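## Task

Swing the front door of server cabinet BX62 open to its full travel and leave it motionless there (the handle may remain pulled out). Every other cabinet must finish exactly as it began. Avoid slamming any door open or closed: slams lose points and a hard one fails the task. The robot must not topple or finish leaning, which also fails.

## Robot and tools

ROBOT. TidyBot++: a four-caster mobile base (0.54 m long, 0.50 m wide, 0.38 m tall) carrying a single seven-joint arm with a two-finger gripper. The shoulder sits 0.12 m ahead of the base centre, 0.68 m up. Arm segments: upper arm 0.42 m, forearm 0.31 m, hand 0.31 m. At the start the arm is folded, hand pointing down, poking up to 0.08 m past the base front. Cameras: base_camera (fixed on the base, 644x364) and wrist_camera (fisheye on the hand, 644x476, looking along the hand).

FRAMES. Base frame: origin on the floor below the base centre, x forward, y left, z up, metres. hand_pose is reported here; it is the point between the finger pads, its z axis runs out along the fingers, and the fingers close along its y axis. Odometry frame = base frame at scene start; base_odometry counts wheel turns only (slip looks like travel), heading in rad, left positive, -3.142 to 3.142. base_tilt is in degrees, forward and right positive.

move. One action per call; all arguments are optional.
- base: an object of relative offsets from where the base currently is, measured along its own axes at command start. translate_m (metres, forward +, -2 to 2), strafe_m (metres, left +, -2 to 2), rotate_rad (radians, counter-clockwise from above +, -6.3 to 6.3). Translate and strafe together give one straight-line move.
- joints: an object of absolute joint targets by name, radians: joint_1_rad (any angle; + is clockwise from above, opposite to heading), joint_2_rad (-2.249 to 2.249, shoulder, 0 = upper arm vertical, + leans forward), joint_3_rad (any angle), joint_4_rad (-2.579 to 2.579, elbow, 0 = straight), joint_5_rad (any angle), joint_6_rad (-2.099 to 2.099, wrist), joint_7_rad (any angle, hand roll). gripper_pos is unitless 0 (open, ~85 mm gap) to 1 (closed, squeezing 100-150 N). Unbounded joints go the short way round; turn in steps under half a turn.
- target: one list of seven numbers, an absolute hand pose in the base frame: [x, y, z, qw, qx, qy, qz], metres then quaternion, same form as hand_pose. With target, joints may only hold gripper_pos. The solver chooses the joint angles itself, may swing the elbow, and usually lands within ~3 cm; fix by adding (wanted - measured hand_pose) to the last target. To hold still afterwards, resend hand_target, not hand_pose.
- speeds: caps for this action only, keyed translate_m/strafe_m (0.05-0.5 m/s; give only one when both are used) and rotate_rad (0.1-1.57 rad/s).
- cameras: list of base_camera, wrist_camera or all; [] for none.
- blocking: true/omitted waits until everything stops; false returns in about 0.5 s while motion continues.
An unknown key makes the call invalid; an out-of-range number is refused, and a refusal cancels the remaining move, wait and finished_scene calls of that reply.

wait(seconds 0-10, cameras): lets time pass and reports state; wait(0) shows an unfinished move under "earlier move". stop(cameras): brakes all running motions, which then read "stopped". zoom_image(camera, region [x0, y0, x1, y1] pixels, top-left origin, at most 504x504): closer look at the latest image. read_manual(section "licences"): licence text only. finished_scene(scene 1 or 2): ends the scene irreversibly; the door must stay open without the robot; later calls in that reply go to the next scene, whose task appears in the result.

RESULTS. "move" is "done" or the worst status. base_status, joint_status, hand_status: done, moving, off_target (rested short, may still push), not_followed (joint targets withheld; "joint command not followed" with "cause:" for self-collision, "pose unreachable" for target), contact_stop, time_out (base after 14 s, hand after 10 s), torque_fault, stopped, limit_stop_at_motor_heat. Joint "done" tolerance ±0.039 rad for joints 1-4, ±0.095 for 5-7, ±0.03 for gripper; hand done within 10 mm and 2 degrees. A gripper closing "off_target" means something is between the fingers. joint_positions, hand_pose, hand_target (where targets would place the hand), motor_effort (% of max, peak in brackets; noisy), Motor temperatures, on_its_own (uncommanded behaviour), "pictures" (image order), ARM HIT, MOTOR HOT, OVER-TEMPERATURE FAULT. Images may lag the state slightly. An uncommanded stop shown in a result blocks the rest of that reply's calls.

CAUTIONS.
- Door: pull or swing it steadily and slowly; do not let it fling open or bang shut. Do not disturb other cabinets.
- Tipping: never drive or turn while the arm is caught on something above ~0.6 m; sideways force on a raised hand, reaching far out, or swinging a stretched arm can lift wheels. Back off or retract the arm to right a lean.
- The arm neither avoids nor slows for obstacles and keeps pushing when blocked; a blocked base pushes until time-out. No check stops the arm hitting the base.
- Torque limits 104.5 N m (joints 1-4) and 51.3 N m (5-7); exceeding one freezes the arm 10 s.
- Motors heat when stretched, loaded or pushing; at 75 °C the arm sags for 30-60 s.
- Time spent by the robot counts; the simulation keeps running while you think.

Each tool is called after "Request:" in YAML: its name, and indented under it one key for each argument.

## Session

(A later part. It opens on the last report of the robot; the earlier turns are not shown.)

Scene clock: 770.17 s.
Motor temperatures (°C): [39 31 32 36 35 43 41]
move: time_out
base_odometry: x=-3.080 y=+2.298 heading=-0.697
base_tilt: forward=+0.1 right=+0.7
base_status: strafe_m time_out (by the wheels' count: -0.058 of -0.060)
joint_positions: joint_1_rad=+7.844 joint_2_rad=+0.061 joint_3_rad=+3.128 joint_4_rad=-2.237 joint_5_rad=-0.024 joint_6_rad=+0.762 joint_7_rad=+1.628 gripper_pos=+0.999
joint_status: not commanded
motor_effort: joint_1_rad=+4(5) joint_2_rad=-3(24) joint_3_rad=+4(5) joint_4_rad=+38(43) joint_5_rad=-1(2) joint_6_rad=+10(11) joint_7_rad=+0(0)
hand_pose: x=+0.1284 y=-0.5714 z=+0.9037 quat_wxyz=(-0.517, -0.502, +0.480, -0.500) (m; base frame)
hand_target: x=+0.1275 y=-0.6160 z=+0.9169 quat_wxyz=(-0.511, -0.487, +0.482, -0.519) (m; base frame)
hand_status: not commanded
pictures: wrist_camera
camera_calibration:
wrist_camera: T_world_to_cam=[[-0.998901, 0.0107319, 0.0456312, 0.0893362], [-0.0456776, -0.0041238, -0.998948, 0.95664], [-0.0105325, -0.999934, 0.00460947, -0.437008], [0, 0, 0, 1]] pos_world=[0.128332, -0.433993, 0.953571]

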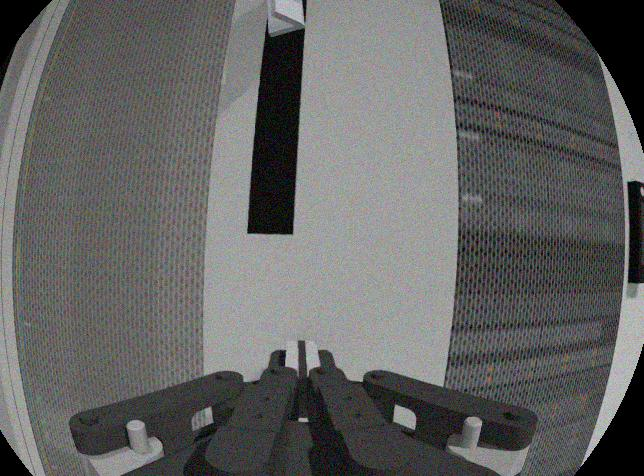

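Request:
move:
  base: {"strafe_m": 0.12}
  speeds: {"strafe_m": 0.05}
  cameras: []

Request:
move:
  base: {"strafe_m": 0.25}
  speeds: {"strafe_m": 0.2}
  cameras: ["wrist_camera"]

Scene clock: 780.90 s.
Motor temperatures (°C): [39 31 32 36 35 43 41]
move: done
base_odometry: x=-3.003 y=+2.390 heading=-0.696
base_tilt: forward=+0.1 right=+0.7
base_status: done
joint_positions: joint_1_rad=+7.852 joint_2_rad=+0.150 joint_3_rad=+3.128 joint_4_rad=-2.135 joint_5_rad=-0.024 joint_6_rad=+0.762 joint_7_rad=+1.628 gripper_pos=+0.999
joint_status: not commanded
motor_effort: joint_1_rad=+2(7) joint_2_rad=-23(28) joint_3_rad=+1(5) joint_4_rad=+18(38) joint_5_rad=-1(3) joint_6_rad=+8(10) joint_7_rad=+0(0)
hand_pose: x=+0.1242 y=-0.6111 z=+0.9065 quat_wxyz=(-0.521, -0.497, +0.479, -0.502) (m; base frame)
hand_target: x=+0.1275 y=-0.6160 z=+0.9169 quat_wxyz=(-0.511, -0.487, +0.482, -0.519) (m; base frame)
hand_status: not commanded
pictures: none
No camera images: "cameras" was empty.

Scene clock: 782.83 s.
Motor temperatures (°C): [39 31 32 36 35 43 41]
move: done
base_odometry: x=-2.842 y=+2.581 heading=-0.696
base_tilt: forward=+0.1 right=+0.7
base_status: done
joint_positions: joint_1_rad=+7.852 joint_2_rad=+0.156 joint_3_rad=+3.128 joint_4_rad=-2.133 joint_5_rad=-0.024 joint_6_rad=+0.762 joint_7_rad=+1.628 gripper_pos=+0.999
joint_status: not commanded
motor_effort: joint_1_rad=+1(2) joint_2_rad=-24(26) joint_3_rad=+0(1) joint_4_rad=+18(19) joint_5_rad=+0(1) joint_6_rad=+8(9) joint_7_rad=+0(0)
hand_pose: x=+0.1242 y=-0.6128 z=+0.9040 quat_wxyz=(-0.520, -0.498, +0.480, -0.501) (m; base frame)
hand_target: x=+0.1275 y=-0.6160 z=+0.9169 quat_wxyz=(-0.511, -0.487, +0.482, -0.519) (m; base frame)
hand_status: not commanded
pictures: wrist_camera
camera_calibration:
wrist_camera: T_world_to_cam=[[-0.998845, 0.0190972, 0.044089, 0.0920777], [-0.0443266, -0.0122013, -0.998943, 0.951476], [-0.018539, -0.999743, 0.0130338, -0.484972], [0, 0, 0, 1]] pos_world=[0.125156, -0.474996, 0.952732]

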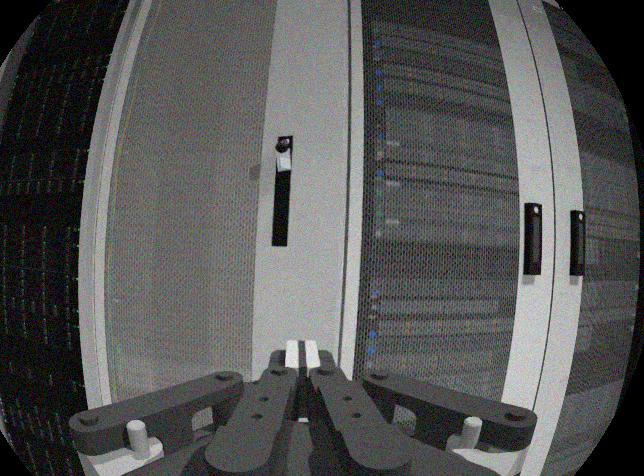

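Door stayed at its stop, unchanged.

Request:
finished_scene:
  scene: 2

The scene is finished: the task was done.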